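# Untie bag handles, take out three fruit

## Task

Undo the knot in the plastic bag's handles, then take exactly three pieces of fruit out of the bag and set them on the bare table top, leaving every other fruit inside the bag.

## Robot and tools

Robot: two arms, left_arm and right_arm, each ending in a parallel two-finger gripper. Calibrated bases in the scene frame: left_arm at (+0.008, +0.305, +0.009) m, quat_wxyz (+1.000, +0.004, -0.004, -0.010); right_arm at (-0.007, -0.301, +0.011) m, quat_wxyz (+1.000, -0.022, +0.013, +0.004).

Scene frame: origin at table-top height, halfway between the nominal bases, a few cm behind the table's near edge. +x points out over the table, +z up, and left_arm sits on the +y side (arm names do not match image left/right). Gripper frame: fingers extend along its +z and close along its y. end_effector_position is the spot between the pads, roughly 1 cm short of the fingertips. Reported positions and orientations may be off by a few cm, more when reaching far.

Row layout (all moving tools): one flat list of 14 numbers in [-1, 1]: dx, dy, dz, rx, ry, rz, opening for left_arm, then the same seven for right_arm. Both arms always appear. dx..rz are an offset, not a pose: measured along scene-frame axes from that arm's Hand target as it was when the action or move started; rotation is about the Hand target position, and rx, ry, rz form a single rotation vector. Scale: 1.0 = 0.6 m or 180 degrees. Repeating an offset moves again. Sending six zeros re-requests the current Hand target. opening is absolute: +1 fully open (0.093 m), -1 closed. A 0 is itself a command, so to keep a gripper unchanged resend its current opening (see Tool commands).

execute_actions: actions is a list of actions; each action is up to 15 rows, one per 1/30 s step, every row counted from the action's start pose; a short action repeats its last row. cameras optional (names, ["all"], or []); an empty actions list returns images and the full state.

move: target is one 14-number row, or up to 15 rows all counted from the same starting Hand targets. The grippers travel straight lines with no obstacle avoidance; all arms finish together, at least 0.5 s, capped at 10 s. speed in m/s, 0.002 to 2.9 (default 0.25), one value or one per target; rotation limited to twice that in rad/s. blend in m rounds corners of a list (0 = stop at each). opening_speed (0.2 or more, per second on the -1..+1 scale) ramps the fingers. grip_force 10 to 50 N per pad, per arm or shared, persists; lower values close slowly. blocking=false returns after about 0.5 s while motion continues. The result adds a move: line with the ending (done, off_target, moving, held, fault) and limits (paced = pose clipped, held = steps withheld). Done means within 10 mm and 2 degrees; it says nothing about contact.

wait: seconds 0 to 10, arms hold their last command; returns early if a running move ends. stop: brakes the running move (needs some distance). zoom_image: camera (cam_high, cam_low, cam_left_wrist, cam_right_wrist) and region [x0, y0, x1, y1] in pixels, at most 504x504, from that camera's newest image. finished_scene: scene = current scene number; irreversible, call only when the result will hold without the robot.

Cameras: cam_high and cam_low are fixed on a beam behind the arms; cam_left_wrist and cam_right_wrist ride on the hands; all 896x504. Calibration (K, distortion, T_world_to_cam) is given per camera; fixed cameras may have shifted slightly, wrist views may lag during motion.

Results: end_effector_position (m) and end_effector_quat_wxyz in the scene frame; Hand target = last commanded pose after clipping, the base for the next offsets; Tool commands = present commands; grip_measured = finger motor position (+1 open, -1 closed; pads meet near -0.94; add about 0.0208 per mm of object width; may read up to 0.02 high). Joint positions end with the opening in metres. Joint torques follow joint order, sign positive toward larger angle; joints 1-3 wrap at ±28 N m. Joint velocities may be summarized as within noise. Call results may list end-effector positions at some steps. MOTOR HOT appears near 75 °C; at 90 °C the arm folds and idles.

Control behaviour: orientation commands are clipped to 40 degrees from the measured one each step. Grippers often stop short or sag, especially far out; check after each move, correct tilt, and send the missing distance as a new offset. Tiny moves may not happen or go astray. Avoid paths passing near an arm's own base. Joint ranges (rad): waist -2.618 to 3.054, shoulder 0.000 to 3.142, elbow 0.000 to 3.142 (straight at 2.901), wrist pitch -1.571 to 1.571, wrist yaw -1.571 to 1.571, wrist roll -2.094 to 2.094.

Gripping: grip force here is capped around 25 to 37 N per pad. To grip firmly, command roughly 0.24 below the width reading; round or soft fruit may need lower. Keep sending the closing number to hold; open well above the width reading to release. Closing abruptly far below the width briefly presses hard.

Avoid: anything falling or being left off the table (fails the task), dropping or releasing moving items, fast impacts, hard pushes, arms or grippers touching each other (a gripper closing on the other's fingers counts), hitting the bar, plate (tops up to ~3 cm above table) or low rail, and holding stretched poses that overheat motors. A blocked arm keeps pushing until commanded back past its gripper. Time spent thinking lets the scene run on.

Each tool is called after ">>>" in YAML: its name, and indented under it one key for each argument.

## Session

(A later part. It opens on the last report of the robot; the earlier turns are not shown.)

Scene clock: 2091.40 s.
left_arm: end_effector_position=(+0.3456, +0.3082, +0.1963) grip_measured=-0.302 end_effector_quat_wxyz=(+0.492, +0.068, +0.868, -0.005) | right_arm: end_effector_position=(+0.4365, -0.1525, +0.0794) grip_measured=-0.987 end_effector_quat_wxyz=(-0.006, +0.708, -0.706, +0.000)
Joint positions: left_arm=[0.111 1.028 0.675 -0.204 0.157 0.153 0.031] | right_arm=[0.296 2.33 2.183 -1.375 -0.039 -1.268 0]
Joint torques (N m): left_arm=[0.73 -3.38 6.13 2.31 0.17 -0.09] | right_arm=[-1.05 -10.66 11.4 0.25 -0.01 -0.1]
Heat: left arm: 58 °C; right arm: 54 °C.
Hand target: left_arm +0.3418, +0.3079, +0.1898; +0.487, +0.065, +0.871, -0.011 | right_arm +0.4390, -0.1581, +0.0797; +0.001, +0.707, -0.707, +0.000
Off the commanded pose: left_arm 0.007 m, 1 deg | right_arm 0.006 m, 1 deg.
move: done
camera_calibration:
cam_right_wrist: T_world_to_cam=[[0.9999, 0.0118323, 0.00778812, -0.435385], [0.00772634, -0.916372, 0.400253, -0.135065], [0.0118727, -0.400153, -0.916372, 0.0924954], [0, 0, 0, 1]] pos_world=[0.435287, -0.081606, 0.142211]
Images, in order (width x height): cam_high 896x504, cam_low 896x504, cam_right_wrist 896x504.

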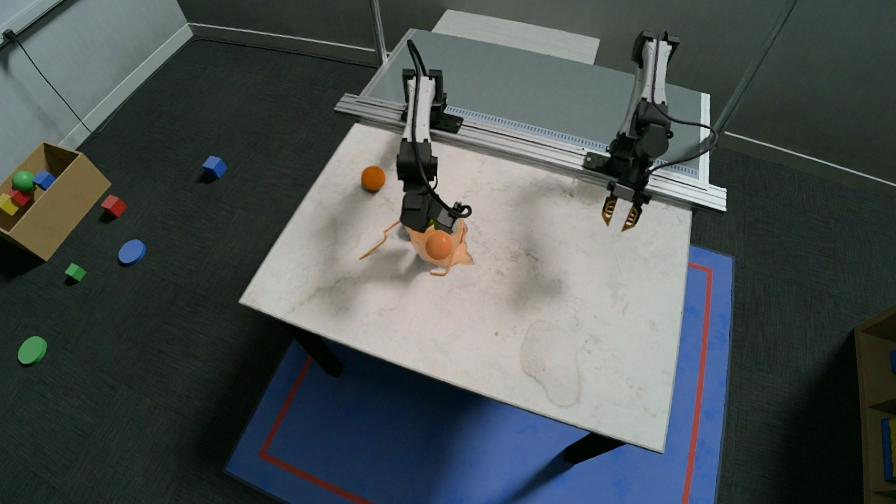

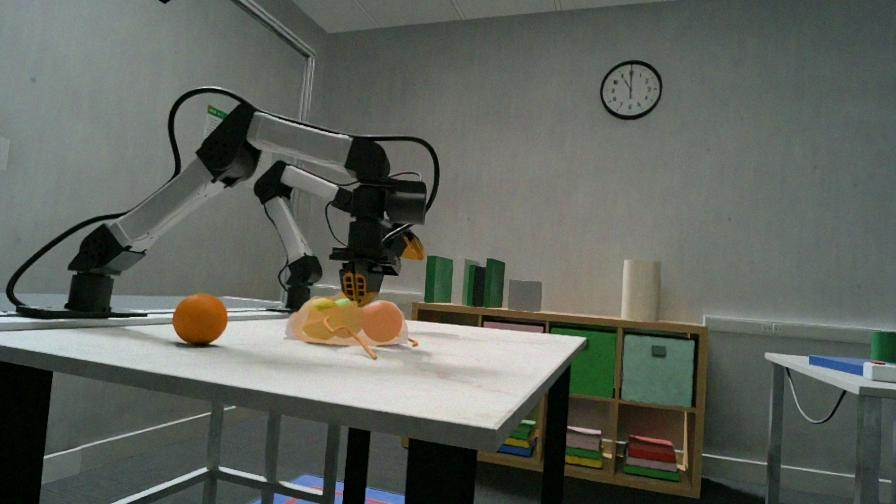

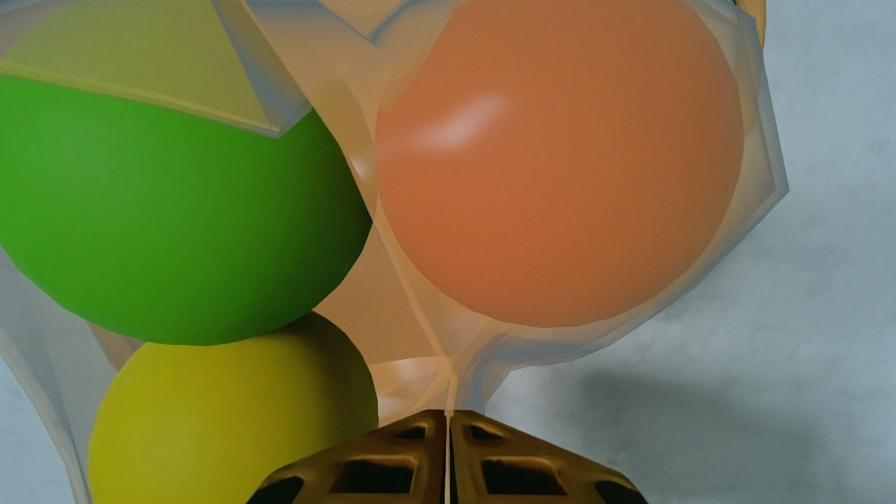

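>>> move:
  target:
    - [0,0,0,0,0,0,-0.3,0.01,-0.05,0,0,0,0,-1]
    - [0,0,0,0,0,0,-0.3,0.02,-0.06,-0.07,0,0,0,-1]
  speed: 0.06
  blend: 0.01
  cameras: ["cam_high","cam_low","cam_right_wrist"]

>>> zoom_image:
  camera: "cam_low"
  region: [230, 220, 500, 370]

>>> zoom_image:
  camera: "cam_high"
  region: [350, 150, 550, 300]

Scene clock: 2105.57 s.
left_arm: end_effector_position=(+0.3456, +0.3082, +0.1963) grip_measured=-0.302 end_effector_quat_wxyz=(+0.492, +0.068, +0.868, -0.005) | right_arm: end_effector_position=(+0.4500, -0.1869, +0.0476) grip_measured=-0.987 end_effector_quat_wxyz=(-0.006, +0.709, -0.705, +0.002)
Joint positions: left_arm=[0.111 1.028 0.675 -0.204 0.157 0.153 0.031] | right_arm=[0.219 2.351 2.089 -1.262 -0.039 -1.347 0]
Joint torques (N m): left_arm=[0.75 -3.43 6.15 2.32 0.18 -0.09] | right_arm=[-1.26 -10.96 6.86 0.74 -0.02 -0.09]
Heat: left arm: 58 °C; right arm: 55 °C.
Hand target: left_arm +0.3418, +0.3079, +0.1898; +0.487, +0.065, +0.871, -0.011 | right_arm +0.4509, -0.1941, +0.0379; +0.001, +0.707, -0.707, +0.000
Off the commanded pose: left_arm 0.007 m, 1 deg | right_arm 0.012 m, 1 deg.
move: off_target (right_arm)
camera_calibration:
cam_right_wrist: T_world_to_cam=[[0.999843, 0.0146144, 0.0100312, -0.447732], [0.00933137, -0.9151, 0.403119, -0.15464], [0.0150709, -0.402962, -0.915093, 0.0473028], [0, 0, 0, 1]] pos_world=[0.448392, -0.115907, 0.110116]
Images, in order (width x height): cam_high 896x504, cam_low 896x504, cam_right_wrist 896x504.

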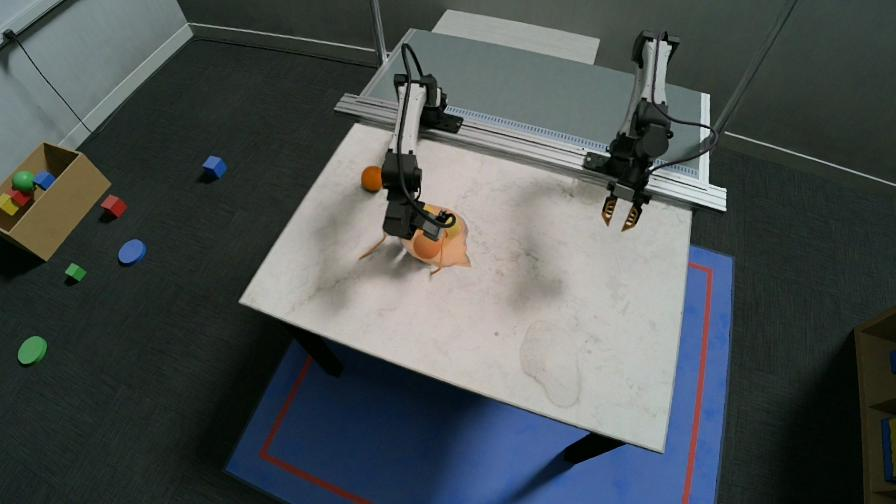

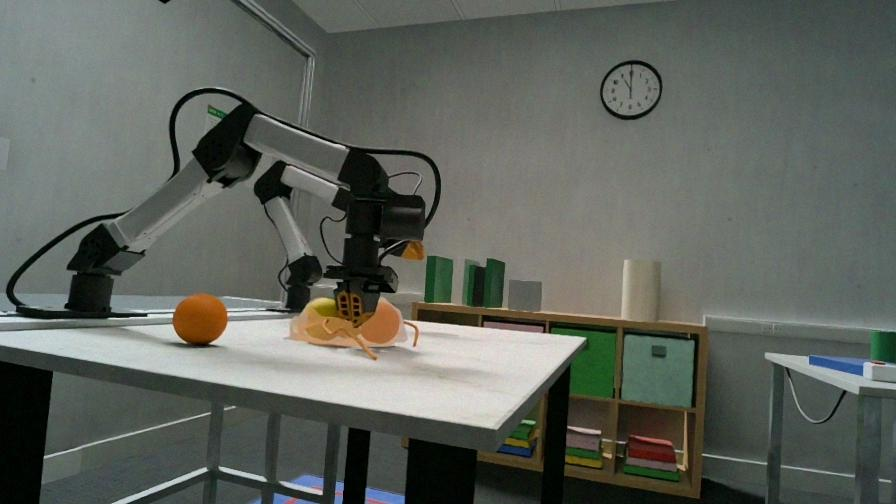

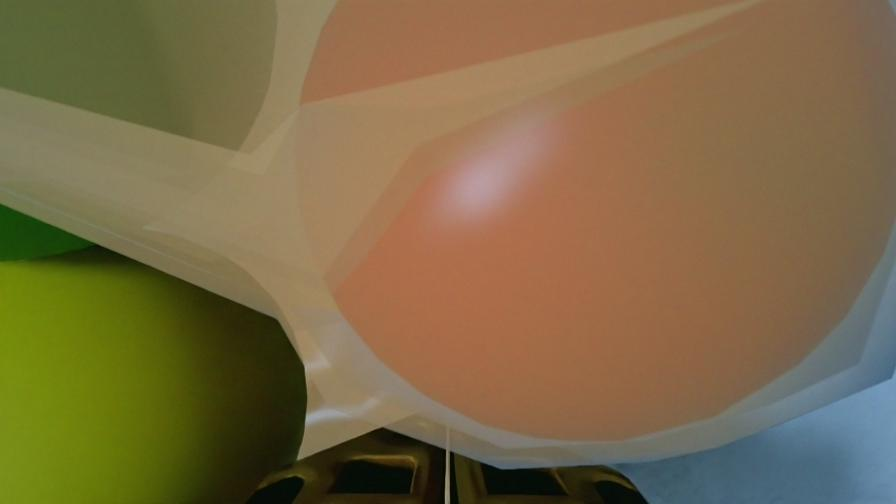

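Scaled by 1.867 from the camera's 896x504 image, which has a finer 1280x720 frame.

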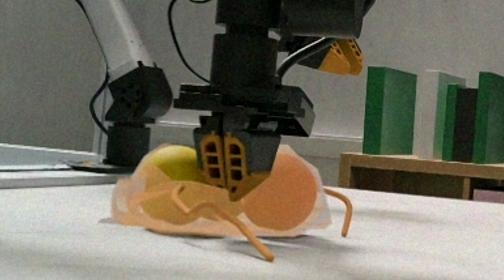

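Scaled by 2.520 from the camera's 896x504 image, which has a finer 1280x720 frame.

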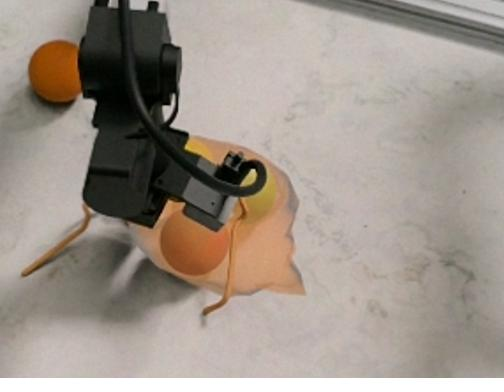

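>>> move:
  target:
    - [0,0,0,0,0,0,-0.3,0.0,0.0,0.06,0,0,0,-1]
    - [0,0,0,0,0,0,-0.3,-0.02,0.07,0.07,0,0,0,-1]
  speed: 0.06
  blend: 0.01
  cameras: ["cam_high","cam_low","cam_right_wrist"]

>>> zoom_image:
  camera: "cam_low"
  region: [230, 220, 500, 370]

>>> zoom_image:
  camera: "cam_high"
  region: [350, 150, 550, 300]

Scene clock: 2119.97 s.
left_arm: end_effector_position=(+0.3456, +0.3082, +0.1963) grip_measured=-0.302 end_effector_quat_wxyz=(+0.492, +0.068, +0.868, -0.005) | right_arm: end_effector_position=(+0.4378, -0.1517, +0.0751) grip_measured=-0.987 end_effector_quat_wxyz=(-0.001, +0.710, -0.704, -0.002)
Joint positions: left_arm=[0.111 1.028 0.675 -0.204 0.157 0.153 0.031] | right_arm=[0.297 2.351 2.203 -1.384 -0.039 -1.273 0]
Joint torques (N m): left_arm=[0.73 -3.4 6.17 2.3 0.17 -0.09] | right_arm=[-0.18 -11.66 11.37 0.24 -0.01 0.05]
Heat: left arm: 58 °C; right arm: 55 °C.
Hand target: left_arm +0.3418, +0.3079, +0.1898; +0.487, +0.065, +0.871, -0.011 | right_arm +0.4389, -0.1521, +0.0798; +0.001, +0.707, -0.707, +0.000
Off the commanded pose: left_arm 0.007 m, 1 deg | right_arm 0.005 m, 1 deg.
move: done
camera_calibration:
cam_right_wrist: T_world_to_cam=[[0.999844, 0.0175925, -0.00177866, -0.435059], [0.0168182, -0.915101, 0.402874, -0.136641], [0.00545994, -0.402841, -0.915254, 0.0910548], [0, 0, 0, 1]] pos_world=[0.436792, -0.0807061, 0.137614]
Images, in order (width x height): cam_high 896x504, cam_low 896x504, cam_right_wrist 896x504.

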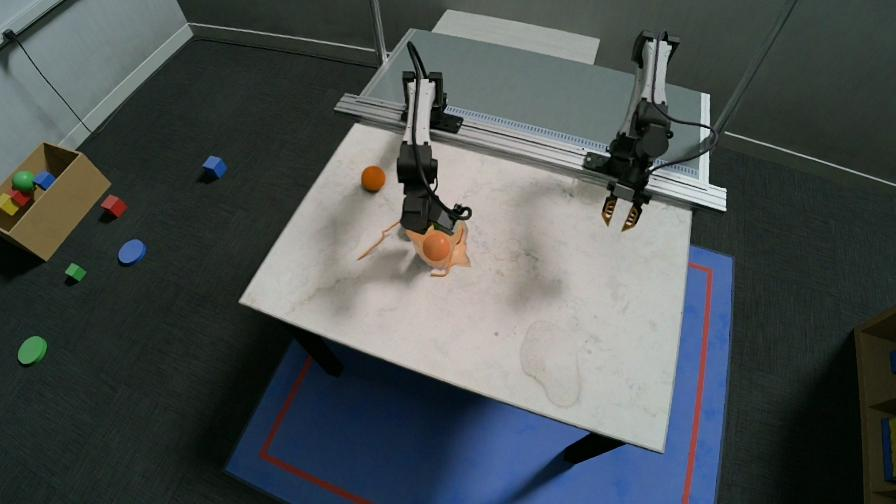

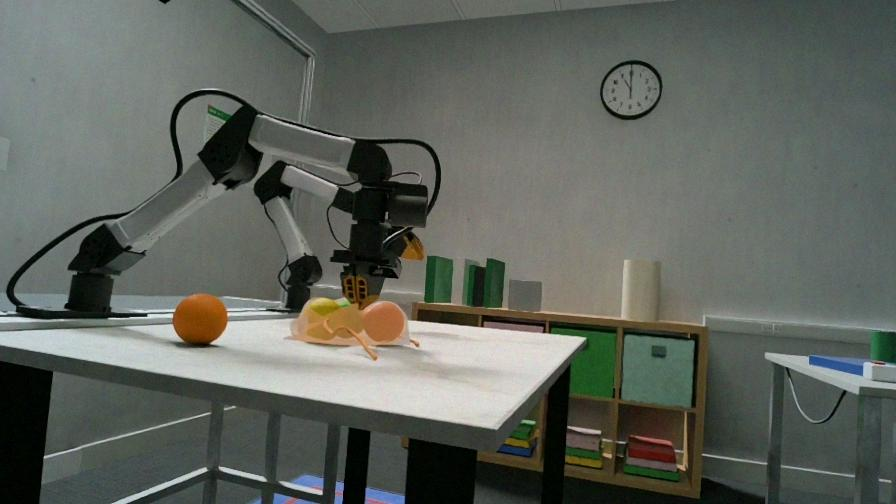

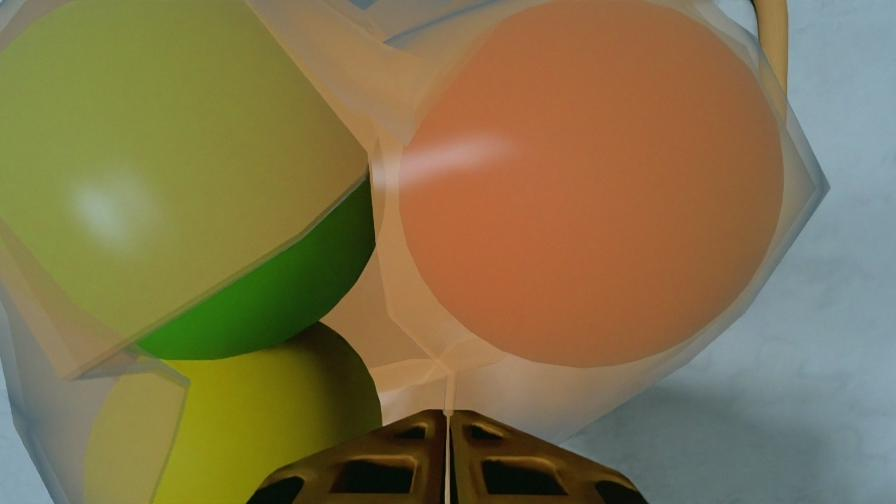

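Scaled by 1.867 from the camera's 896x504 image, which has a finer 1280x720 frame.

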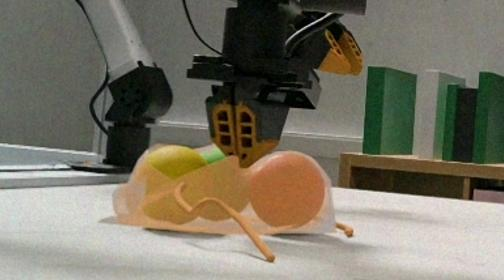

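Scaled by 2.520 from the camera's 896x504 image, which has a finer 1280x720 frame.

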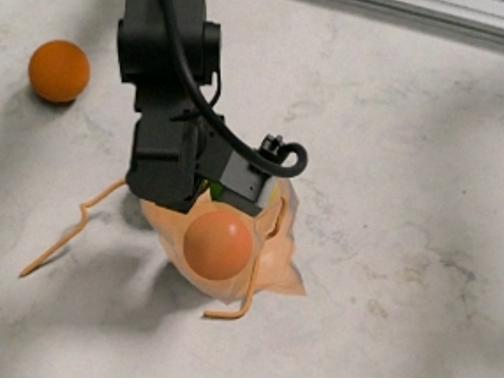

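>>> move:
  target: [0,0,0,0,0,0,-0.3,0.005,-0.01,-0.05,0,0,0,-1]
  speed: 0.06

>>> move:
  target: [0,0,0,0,0,0,-0.3,0,0,0,0,0,0,-0.7]
  opening_speed: 0.4

>>> move:
  target:
    - [0,0,0,0,0,0,-0.3,0,0,0.15,0,0,0,-0.6]
    - [0,0,0,0,0,0,-0.3,-0.11,0.02,0.27,0,0,-0.5,-0.6]
  speed: 0.12
  blend: 0.03
  cameras: ["cam_high","cam_low","cam_right_wrist"]

>>> zoom_image:
  camera: "cam_low"
  region: [230, 220, 500, 370]

>>> zoom_image:
  camera: "cam_high"
  region: [350, 150, 550, 300]

Scene clock: 2134.10 s.
left_arm: end_effector_position=(+0.3456, +0.3082, +0.1963) grip_measured=-0.302 end_effector_quat_wxyz=(+0.492, +0.068, +0.868, -0.005) | right_arm: end_effector_position=(+0.4402, -0.1515, +0.0584) grip_measured=-0.987 end_effector_quat_wxyz=(-0.005, +0.710, -0.704, -0.001)
Joint positions: left_arm=[0.111 1.028 0.675 -0.204 0.157 0.153 0.031] | right_arm=[0.297 2.351 2.137 -1.31 -0.039 -1.273 0]
Joint torques (N m): left_arm=[0.72 -3.48 6.15 2.3 0.19 -0.11] | right_arm=[-1.05 -11.18 6.78 0.71 -0.01 -0.04]
Heat: left arm: 58 °C; right arm: 57 °C.
Hand target: left_arm +0.3418, +0.3079, +0.1898; +0.487, +0.065, +0.871, -0.011 | right_arm +0.4420, -0.1581, +0.0498; +0.000, +0.707, -0.707, +0.000
Off the commanded pose: left_arm 0.007 m, 1 deg | right_arm 0.011 m, 1 deg.
move: off_target (right_arm)

Scene clock: 2135.07 s.
left_arm: end_effector_position=(+0.3456, +0.3082, +0.1963) grip_measured=-0.302 end_effector_quat_wxyz=(+0.492, +0.068, +0.868, -0.005) | right_arm: end_effector_position=(+0.4406, -0.1514, +0.0584) grip_measured=-0.702 end_effector_quat_wxyz=(-0.006, +0.710, -0.704, +0.000)
Joint positions: left_arm=[0.111 1.028 0.675 -0.204 0.157 0.153 0.031] | right_arm=[0.297 2.351 2.137 -1.308 -0.039 -1.273 0.012]
Joint torques (N m): left_arm=[0.65 -3.4 6.11 2.31 0.16 -0.09] | right_arm=[-1.06 -11.29 6.72 0.69 -0.01 -0.03]
Heat: left arm: 58 °C; right arm: 57 °C.
Hand target: left_arm +0.3418, +0.3079, +0.1898; +0.487, +0.065, +0.871, -0.011 | right_arm +0.4419, -0.1581, +0.0498; +0.001, +0.707, -0.707, +0.000
Off the commanded pose: left_arm 0.007 m, 1 deg | right_arm 0.011 m, 1 deg.
move: off_target (right_arm)

Scene clock: 2143.03 s.
left_arm: end_effector_position=(+0.3456, +0.3082, +0.1963) grip_measured=-0.302 end_effector_quat_wxyz=(+0.492, +0.068, +0.868, -0.005) | right_arm: end_effector_position=(+0.3866, -0.1432, +0.1980) grip_measured=-0.602 end_effector_quat_wxyz=(+0.056, -0.003, +0.998, +0.025)
Joint positions: left_arm=[0.111 1.028 0.675 -0.204 0.157 0.153 0.031] | right_arm=[0.343 2.059 2.21 -1.56 -0.039 0.351 0.016]
Joint torques (N m): left_arm=[0.77 -3.4 6.15 2.31 0.17 -0.09] | right_arm=[0.24 -14.28 6.56 0.6 0.11 0.05]
Heat: left arm: 58 °C; right arm: 56 °C.
Hand target: left_arm +0.3418, +0.3079, +0.1898; +0.487, +0.065, +0.871, -0.011 | right_arm +0.3759, -0.1460, +0.2117; +0.000, +0.000, +1.000, +0.000
Off the commanded pose: left_arm 0.007 m, 1 deg | right_arm 0.018 m, 7 deg.
joint sent to its limit (right arm) — joint 4 (wrist pitch), lower limit. The joint targets are off in orientation, not in position.
move: off_target (right_arm)
camera_calibration:
cam_right_wrist: T_world_to_cam=[[0.0173305, -0.998694, -0.0480567, -0.140411], [-0.952865, -0.0310577, 0.3018, 0.343944], [-0.302898, 0.0405612, -0.952159, 0.39742], [0, 0, 0, 1]] pos_world=[0.450543, -0.145665, 0.267857]
Images, in order (width x height): cam_high 896x504, cam_low 896x504, cam_right_wrist 896x504.

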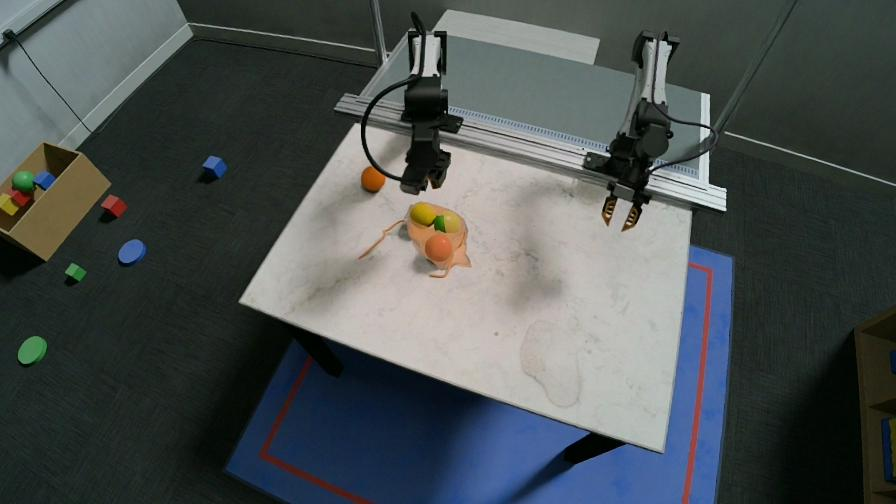

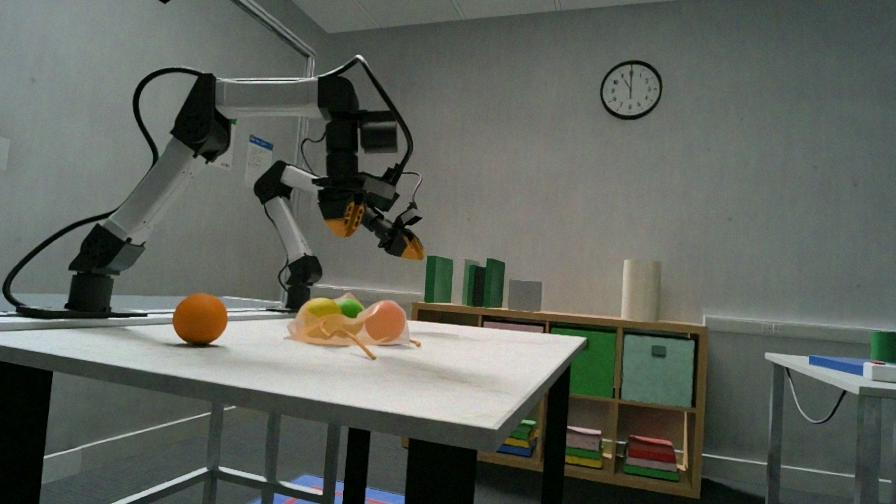

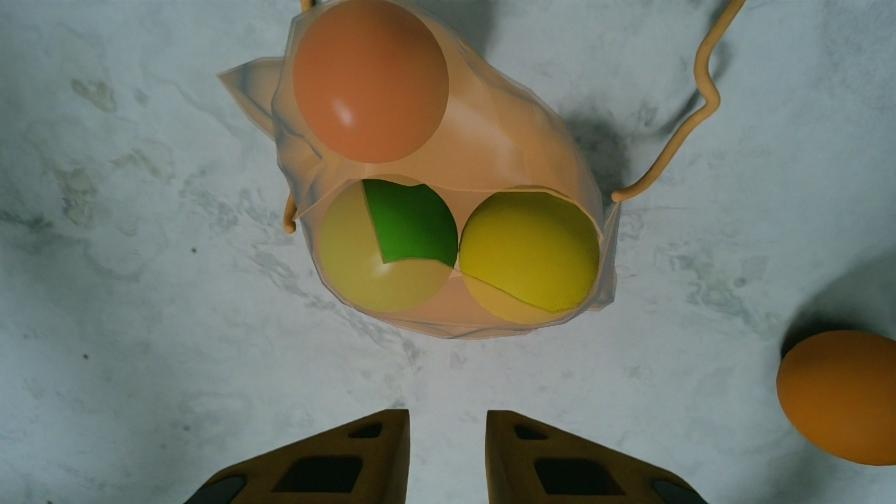

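Scaled by 1.867 from the camera's 896x504 image, which has a finer 1280x720 frame.

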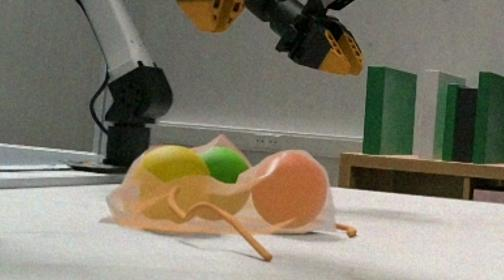

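Scaled by 2.520 from the camera's 896x504 image, which has a finer 1280x720 frame.

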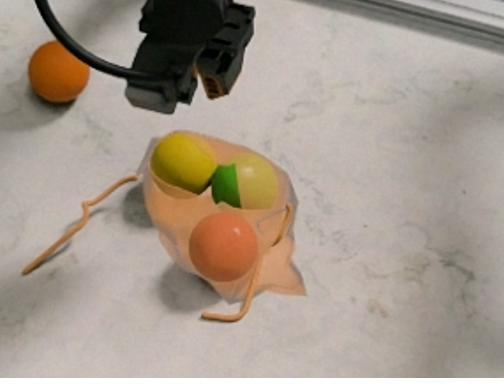

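>>> zoom_image:
  camera: "cam_right_wrist"
  region: [400, 140, 660, 360]

Scaled by 1.938 from the camera's 896x504 image, which has a finer 1280x720 frame.

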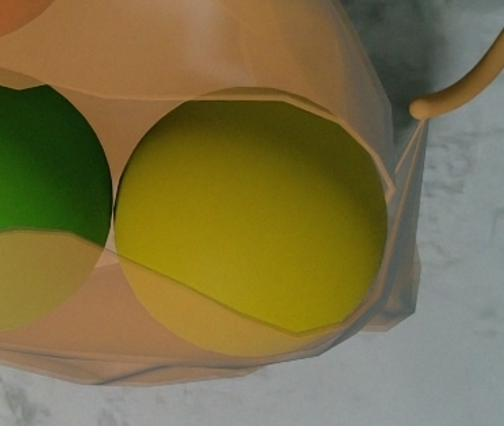

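>>> move:
  target:
    - [0,0,0,0,0,0,-0.3,0.066,-0.008,-0.08,0,0,0.5,-0.6]
    - [0,0,0,0,0,0,-0.3,0.066,-0.008,-0.195,0,0,0.5,-0.6]
  speed: 0.12
  blend: 0.02
  cameras: ["cam_right_wrist"]

Scene clock: 2200.90 s.
left_arm: end_effector_position=(+0.3456, +0.3082, +0.1963) grip_measured=-0.302 end_effector_quat_wxyz=(+0.492, +0.068, +0.868, -0.005) | right_arm: end_effector_position=(+0.4136, -0.1462, +0.0923) grip_measured=-0.602 end_effector_quat_wxyz=(+0.004, +0.706, -0.708, -0.009)
Joint positions: left_arm=[0.111 1.028 0.675 -0.204 0.157 0.153 0.031] | right_arm=[0.322 2.258 2.111 -1.4 -0.044 -1.239 0.016]
Joint torques (N m): left_arm=[0.73 -3.41 6.13 2.32 0.16 -0.08] | right_arm=[-0.73 -13.14 6.56 0.61 0.04 -0.07]
Heat: left arm: 58 °C; right arm: 53 °C.
Hand target: left_arm +0.3418, +0.3079, +0.1898; +0.487, +0.065, +0.871, -0.011 | right_arm +0.4155, -0.1508, +0.0948; +0.001, +0.707, -0.707, +0.000
Off the commanded pose: left_arm 0.007 m, 1 deg | right_arm 0.006 m, 1 deg.
move: done
camera_calibration:
cam_right_wrist: T_world_to_cam=[[0.999811, 0.0072417, -0.0180694, -0.410947], [0.0138919, -0.915671, 0.401687, -0.136887], [-0.0136367, -0.401862, -0.915599, 0.117354], [0, 0, 0, 1]] pos_world=[0.414371, -0.0752076, 0.155009]
Images, in order (width x height): cam_right_wrist 896x504.

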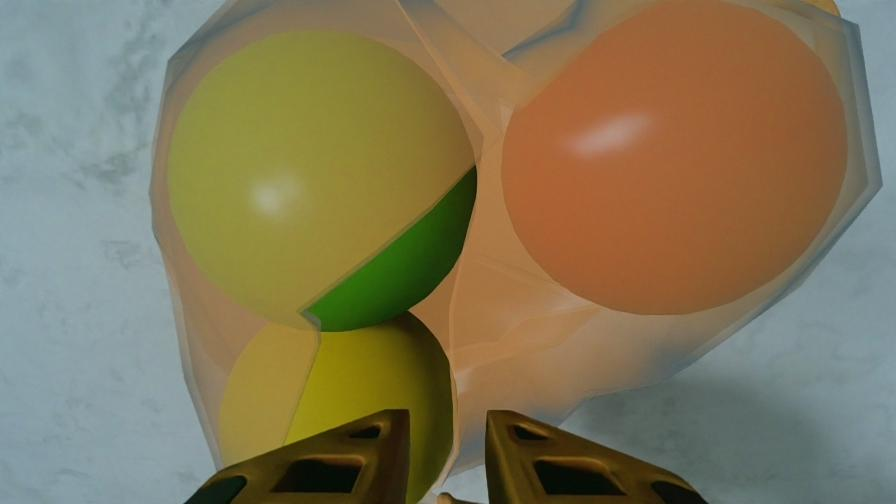

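>>> move:
  target: [0,0,0,0,0,0,-0.3,0.0,0,-0.075,0,0,0,-0.6]
  speed: 0.06
  cameras: ["cam_low","cam_right_wrist"]

>>> zoom_image:
  camera: "cam_low"
  region: [230, 220, 500, 370]

Scene clock: 2213.00 s.
left_arm: end_effector_position=(+0.3456, +0.3082, +0.1963) grip_measured=-0.302 end_effector_quat_wxyz=(+0.492, +0.068, +0.868, -0.005) | right_arm: end_effector_position=(+0.4153, -0.1475, +0.0510) grip_measured=-0.602 end_effector_quat_wxyz=(+0.000, +0.706, -0.708, -0.005)
Joint positions: left_arm=[0.111 1.028 0.675 -0.204 0.157 0.153 0.031] | right_arm=[0.322 2.258 1.947 -1.226 -0.042 -1.239 0.016]
Joint torques (N m): left_arm=[0.72 -3.41 6.22 2.31 0.18 -0.08] | right_arm=[-0.47 -12.52 6.3 0.66 0.04 -0.07]
Heat: left arm: 58 °C; right arm: 53 °C.
Hand target: left_arm +0.3418, +0.3079, +0.1898; +0.487, +0.065, +0.871, -0.011 | right_arm +0.4156, -0.1508, +0.0498; +0.000, +0.707, -0.707, +0.000
Off the commanded pose: left_arm 0.007 m, 1 deg | right_arm 0.004 m, 1 deg.
move: done
camera_calibration:
cam_right_wrist: T_world_to_cam=[[0.999937, 0.00749014, -0.00833419, -0.413928], [0.0102037, -0.916029, 0.400982, -0.119918], [-0.00463096, -0.401042, -0.916048, 0.075405], [0, 0, 0, 1]] pos_world=[0.415475, -0.0765072, 0.11371]
Images, in order (width x height): cam_low 896x504, cam_right_wrist 896x504.

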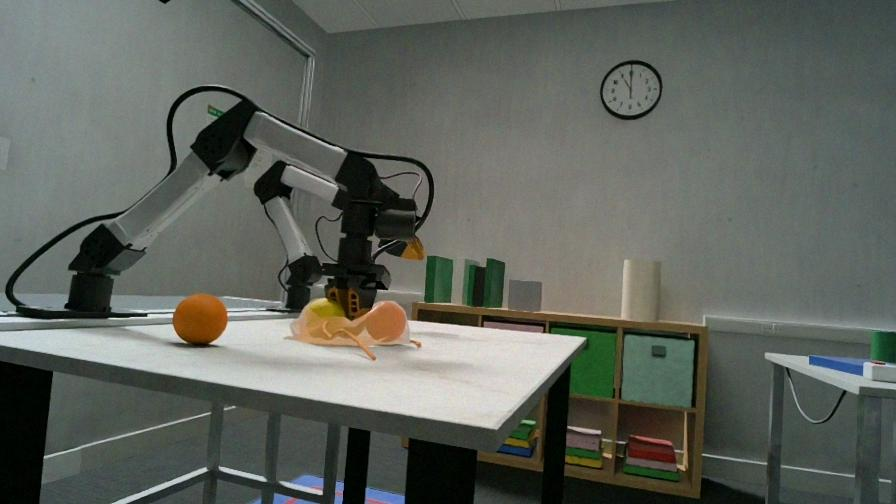

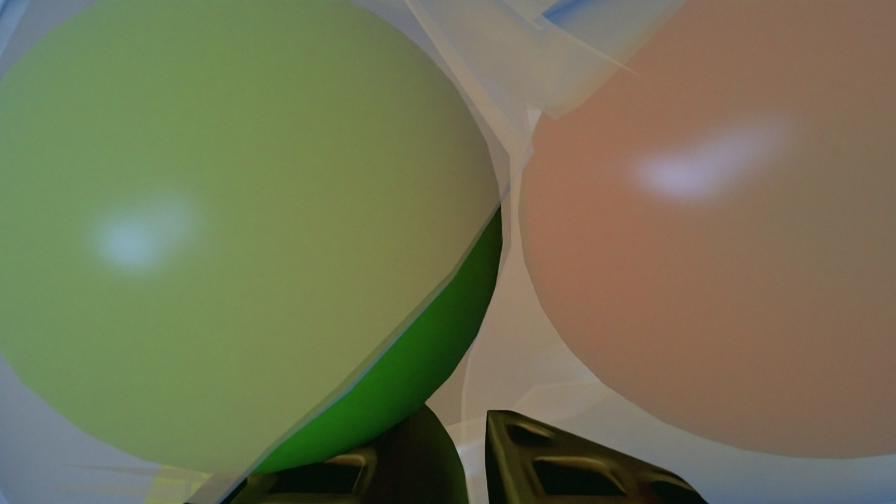

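Scaled by 1.867 from the camera's 896x504 image, which has a finer 1280x720 frame.

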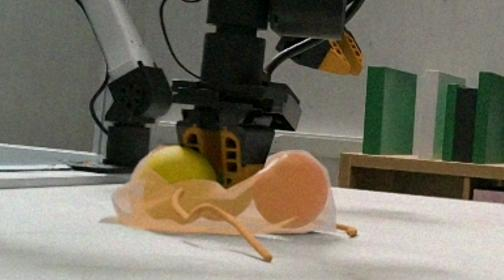

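>>> move:
  target: [0,0,0,0,0,0,-0.3,0,0,0,0,0,0,-1]
  opening_speed: 0.5

>>> move:
  target:
    - [0,0,0,0,0,0,-0.3,0.01,0,0.045,0,0,0,-1]
    - [0,0,0,0,0,0,-0.3,0.04,-0.01,0.045,0,0,0,-1]
  speed: 0.06
  blend: 0.01
  cameras: ["cam_high","cam_low","cam_right_wrist"]

>>> zoom_image:
  camera: "cam_low"
  region: [230, 220, 500, 370]

>>> zoom_image:
  camera: "cam_high"
  region: [350, 150, 550, 300]

Scene clock: 2223.67 s.
left_arm: end_effector_position=(+0.3456, +0.3082, +0.1963) grip_measured=-0.302 end_effector_quat_wxyz=(+0.492, +0.068, +0.868, -0.005) | right_arm: end_effector_position=(+0.4162, -0.1471, +0.0510) grip_measured=-0.987 end_effector_quat_wxyz=(-0.002, +0.707, -0.708, -0.005)
Joint positions: left_arm=[0.111 1.028 0.675 -0.204 0.157 0.153 0.031] | right_arm=[0.322 2.258 1.947 -1.222 -0.042 -1.239 0]
Joint torques (N m): left_arm=[0.72 -3.43 6.16 2.29 0.18 -0.1] | right_arm=[-0.44 -12.49 6.34 0.65 0.02 -0.04]
Heat: left arm: 58 °C; right arm: 53 °C.
Hand target: left_arm +0.3418, +0.3079, +0.1898; +0.487, +0.065, +0.871, -0.011 | right_arm +0.4156, -0.1508, +0.0498; +0.000, +0.707, -0.707, +0.000
Off the commanded pose: left_arm 0.007 m, 1 deg | right_arm 0.004 m, 1 deg.
move: done

Scene clock: 2225.20 s.
left_arm: end_effector_position=(+0.3456, +0.3082, +0.1963) grip_measured=-0.302 end_effector_quat_wxyz=(+0.492, +0.068, +0.868, -0.005) | right_arm: end_effector_position=(+0.4371, -0.1512, +0.0760) grip_measured=-0.987 end_effector_quat_wxyz=(-0.006, +0.708, -0.707, -0.002)
Joint positions: left_arm=[0.111 1.028 0.675 -0.204 0.157 0.153 0.031] | right_arm=[0.297 2.335 2.178 -1.366 -0.042 -1.266 0]
Joint torques (N m): left_arm=[0.73 -3.41 6.17 2.3 0.17 -0.08] | right_arm=[-0.91 -10.62 11.33 0.26 0.04 -0.06]
Heat: left arm: 58 °C; right arm: 53 °C.
Hand target: left_arm +0.3418, +0.3079, +0.1898; +0.487, +0.065, +0.871, -0.011 | right_arm +0.4395, -0.1567, +0.0767; +0.001, +0.707, -0.707, +0.000
Off the commanded pose: left_arm 0.007 m, 1 deg | right_arm 0.006 m, 1 deg.
move: done; blend cut to 0.0095 m at target 1
camera_calibration:
cam_right_wrist: T_world_to_cam=[[0.999922, 0.0106729, 0.00646228, -0.43609], [0.00722371, -0.917525, 0.397613, -0.132287], [0.010173, -0.397535, -0.917531, 0.0911032], [0, 0, 0, 1]] pos_world=[0.436085, -0.0805051, 0.139007]
Images, in order (width x height): cam_high 896x504, cam_low 896x504, cam_right_wrist 896x504.

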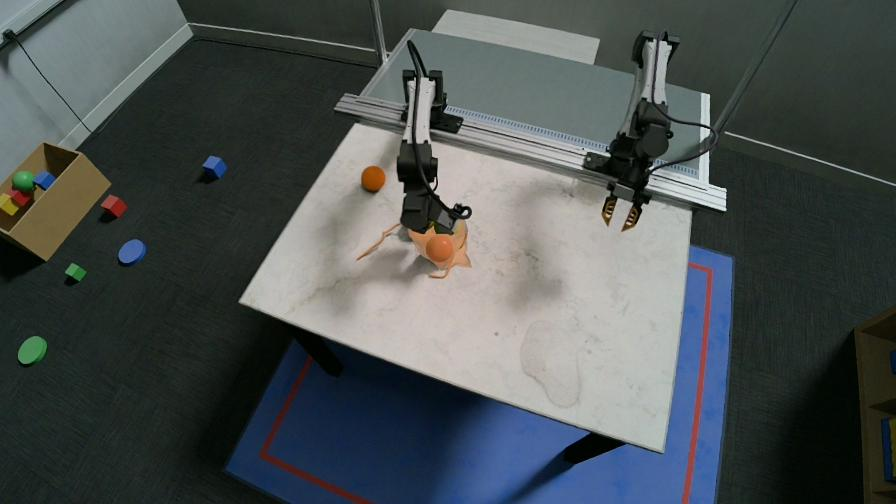

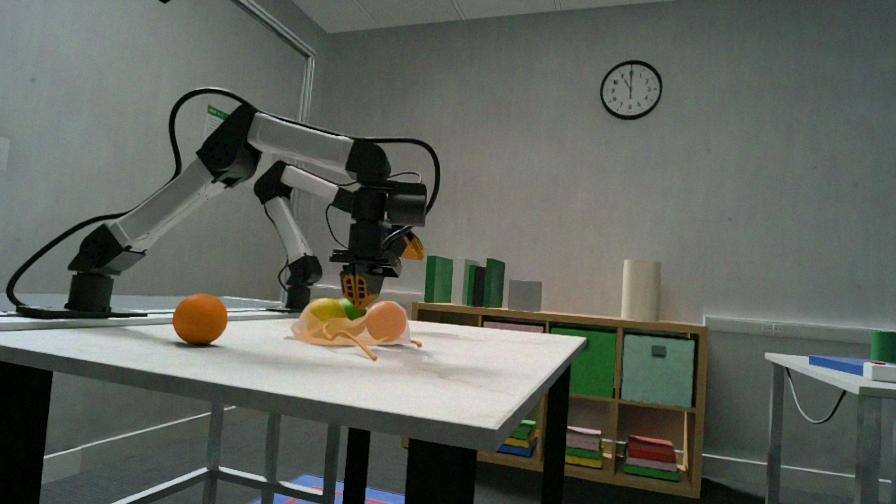

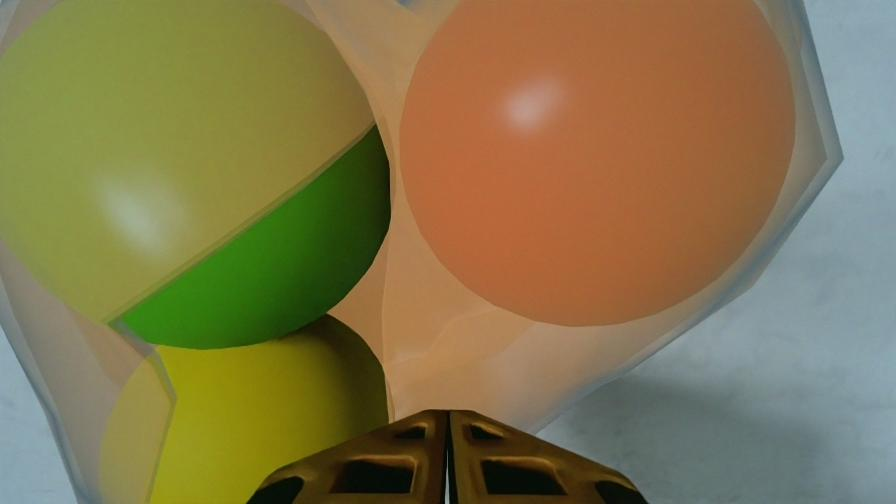

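Scaled by 1.867 from the camera's 896x504 image, which has a finer 1280x720 frame.

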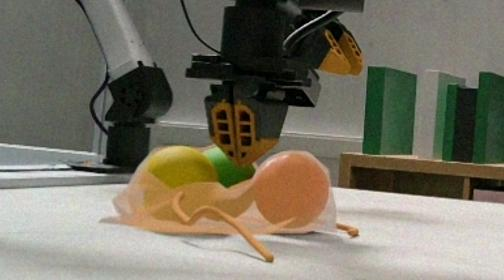

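Scaled by 2.520 from the camera's 896x504 image, which has a finer 1280x720 frame.

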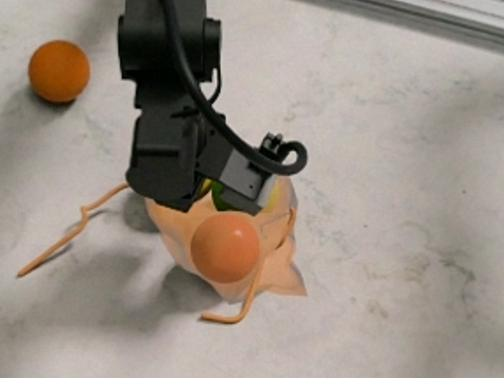

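>>> move:
  target:
    - [0,0,0,0,0,0,-0.3,0,0,0.05,0,0,0,-0.5]
    - [0,0,0,0,0,0,-0.3,-0.0942,0.016,0.05,0,0,0,-0.5]
  speed: 0.1
  blend: 0.01
  cameras: ["cam_low","cam_right_wrist"]

Scene clock: 2253.50 s.
left_arm: end_effector_position=(+0.3456, +0.3082, +0.1963) grip_measured=-0.302 end_effector_quat_wxyz=(+0.492, +0.068, +0.868, -0.005) | right_arm: end_effector_position=(+0.3823, -0.1466, +0.0950) grip_measured=-0.502 end_effector_quat_wxyz=(+0.015, +0.709, -0.705, -0.013)
Joint positions: left_arm=[0.111 1.028 0.675 -0.204 0.157 0.153 0.031] | right_arm=[0.346 2.141 1.93 -1.359 -0.042 -1.223 0.021]
Joint torques (N m): left_arm=[0.69 -3.45 6.15 2.31 0.19 -0.1] | right_arm=[-0.1 -14.65 6.65 0.53 0.07 0.09]
Heat: left arm: 58 °C; right arm: 58 °C.
Hand target: left_arm +0.3418, +0.3079, +0.1898; +0.487, +0.065, +0.871, -0.011 | right_arm +0.3831, -0.1472, +0.1068; +0.000, +0.707, -0.707, +0.000
Off the commanded pose: left_arm 0.007 m, 1 deg | right_arm 0.012 m, 2 deg.
move: off_target (right_arm)
camera_calibration:
cam_right_wrist: T_world_to_cam=[[0.999077, 0.0145584, -0.040407, -0.376086], [0.0298734, -0.911496, 0.410224, -0.144211], [-0.0308587, -0.411052, -0.911089, 0.12398], [0, 0, 0, 1]] pos_world=[0.383873, -0.0750101, 0.156919]
Images, in order (width x height): cam_low 896x504, cam_right_wrist 896x504.

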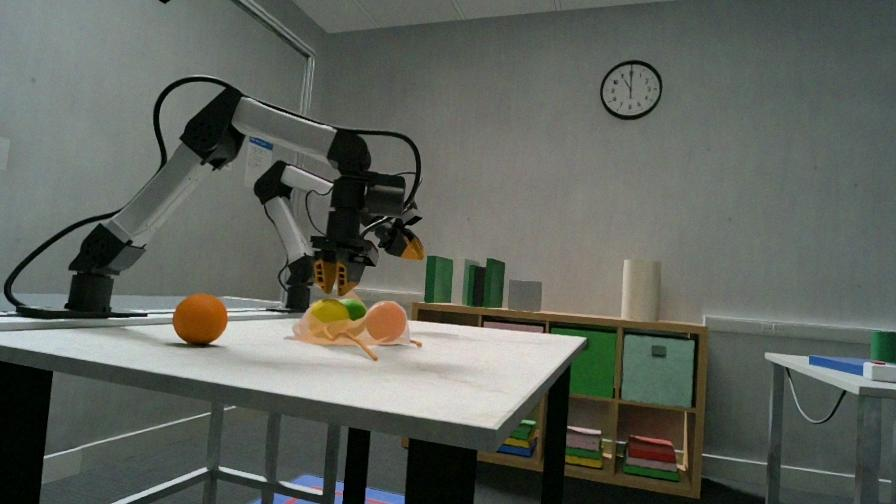

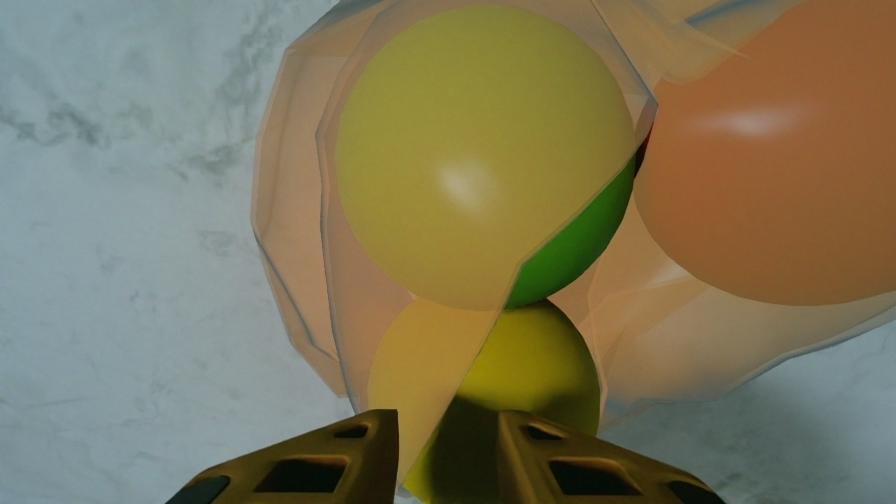

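>>> move:
  target: [0,0,0,0,0,0,-0.3,0.0117,0.005,-0.07,0,0,0,-0.5]
  speed: 0.06
  cameras: ["cam_low","cam_right_wrist"]

>>> zoom_image:
  camera: "cam_low"
  region: [230, 220, 500, 370]

Scene clock: 2266.13 s.
left_arm: end_effector_position=(+0.3456, +0.3082, +0.1963) grip_measured=-0.302 end_effector_quat_wxyz=(+0.492, +0.068, +0.868, -0.005) | right_arm: end_effector_position=(+0.3911, -0.1419, +0.0710) grip_measured=-0.502 end_effector_quat_wxyz=(-0.006, +0.710, -0.704, -0.003)
Joint positions: left_arm=[0.111 1.028 0.675 -0.204 0.157 0.153 0.031] | right_arm=[0.351 2.141 1.836 -1.218 -0.042 -1.218 0.021]
Joint torques (N m): left_arm=[0.69 -3.4 6.15 2.31 0.16 -0.09] | right_arm=[-0.16 -10.56 6.26 0.66 0.04 0.05]
Heat: left arm: 58 °C; right arm: 55 °C.
Hand target: left_arm +0.3418, +0.3079, +0.1898; +0.487, +0.065, +0.871, -0.011 | right_arm +0.3900, -0.1441, +0.0647; +0.001, +0.707, -0.707, +0.000
Off the commanded pose: left_arm 0.007 m, 1 deg | right_arm 0.007 m, 1 deg.
move: done
camera_calibration:
cam_right_wrist: T_world_to_cam=[[0.999849, 0.0170711, 0.00315777, -0.38894], [0.0144227, -0.918033, 0.396242, -0.124218], [0.00966321, -0.396137, -0.918141, 0.0911141], [0, 0, 0, 1]] pos_world=[0.389793, -0.0713033, 0.134104]
Images, in order (width x height): cam_low 896x504, cam_right_wrist 896x504.

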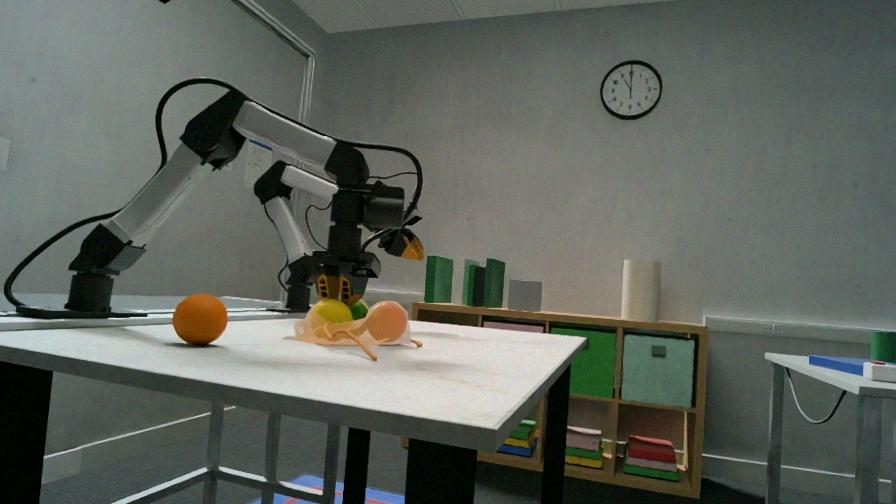

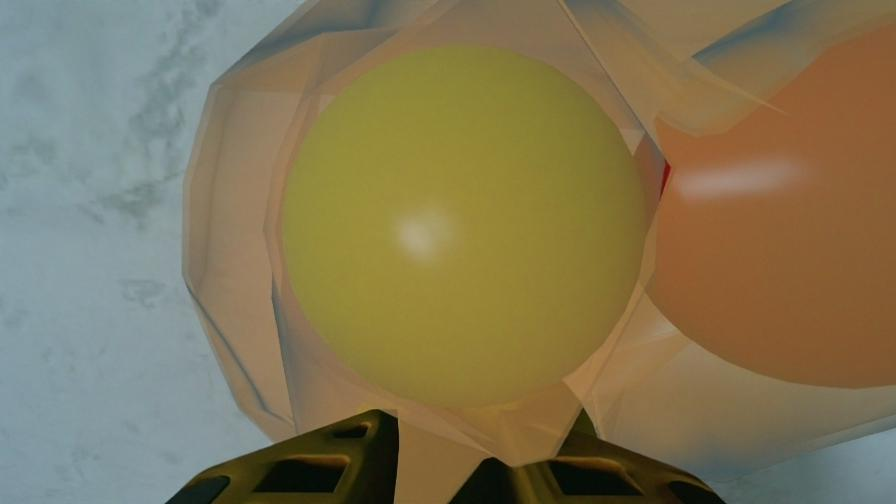

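Scaled by 1.867 from the camera's 896x504 image, which has a finer 1280x720 frame.

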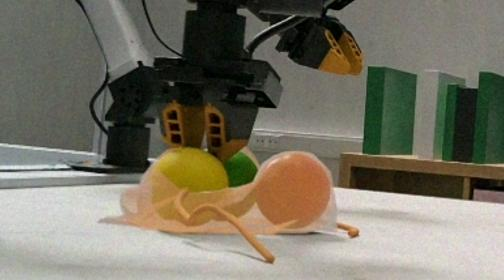

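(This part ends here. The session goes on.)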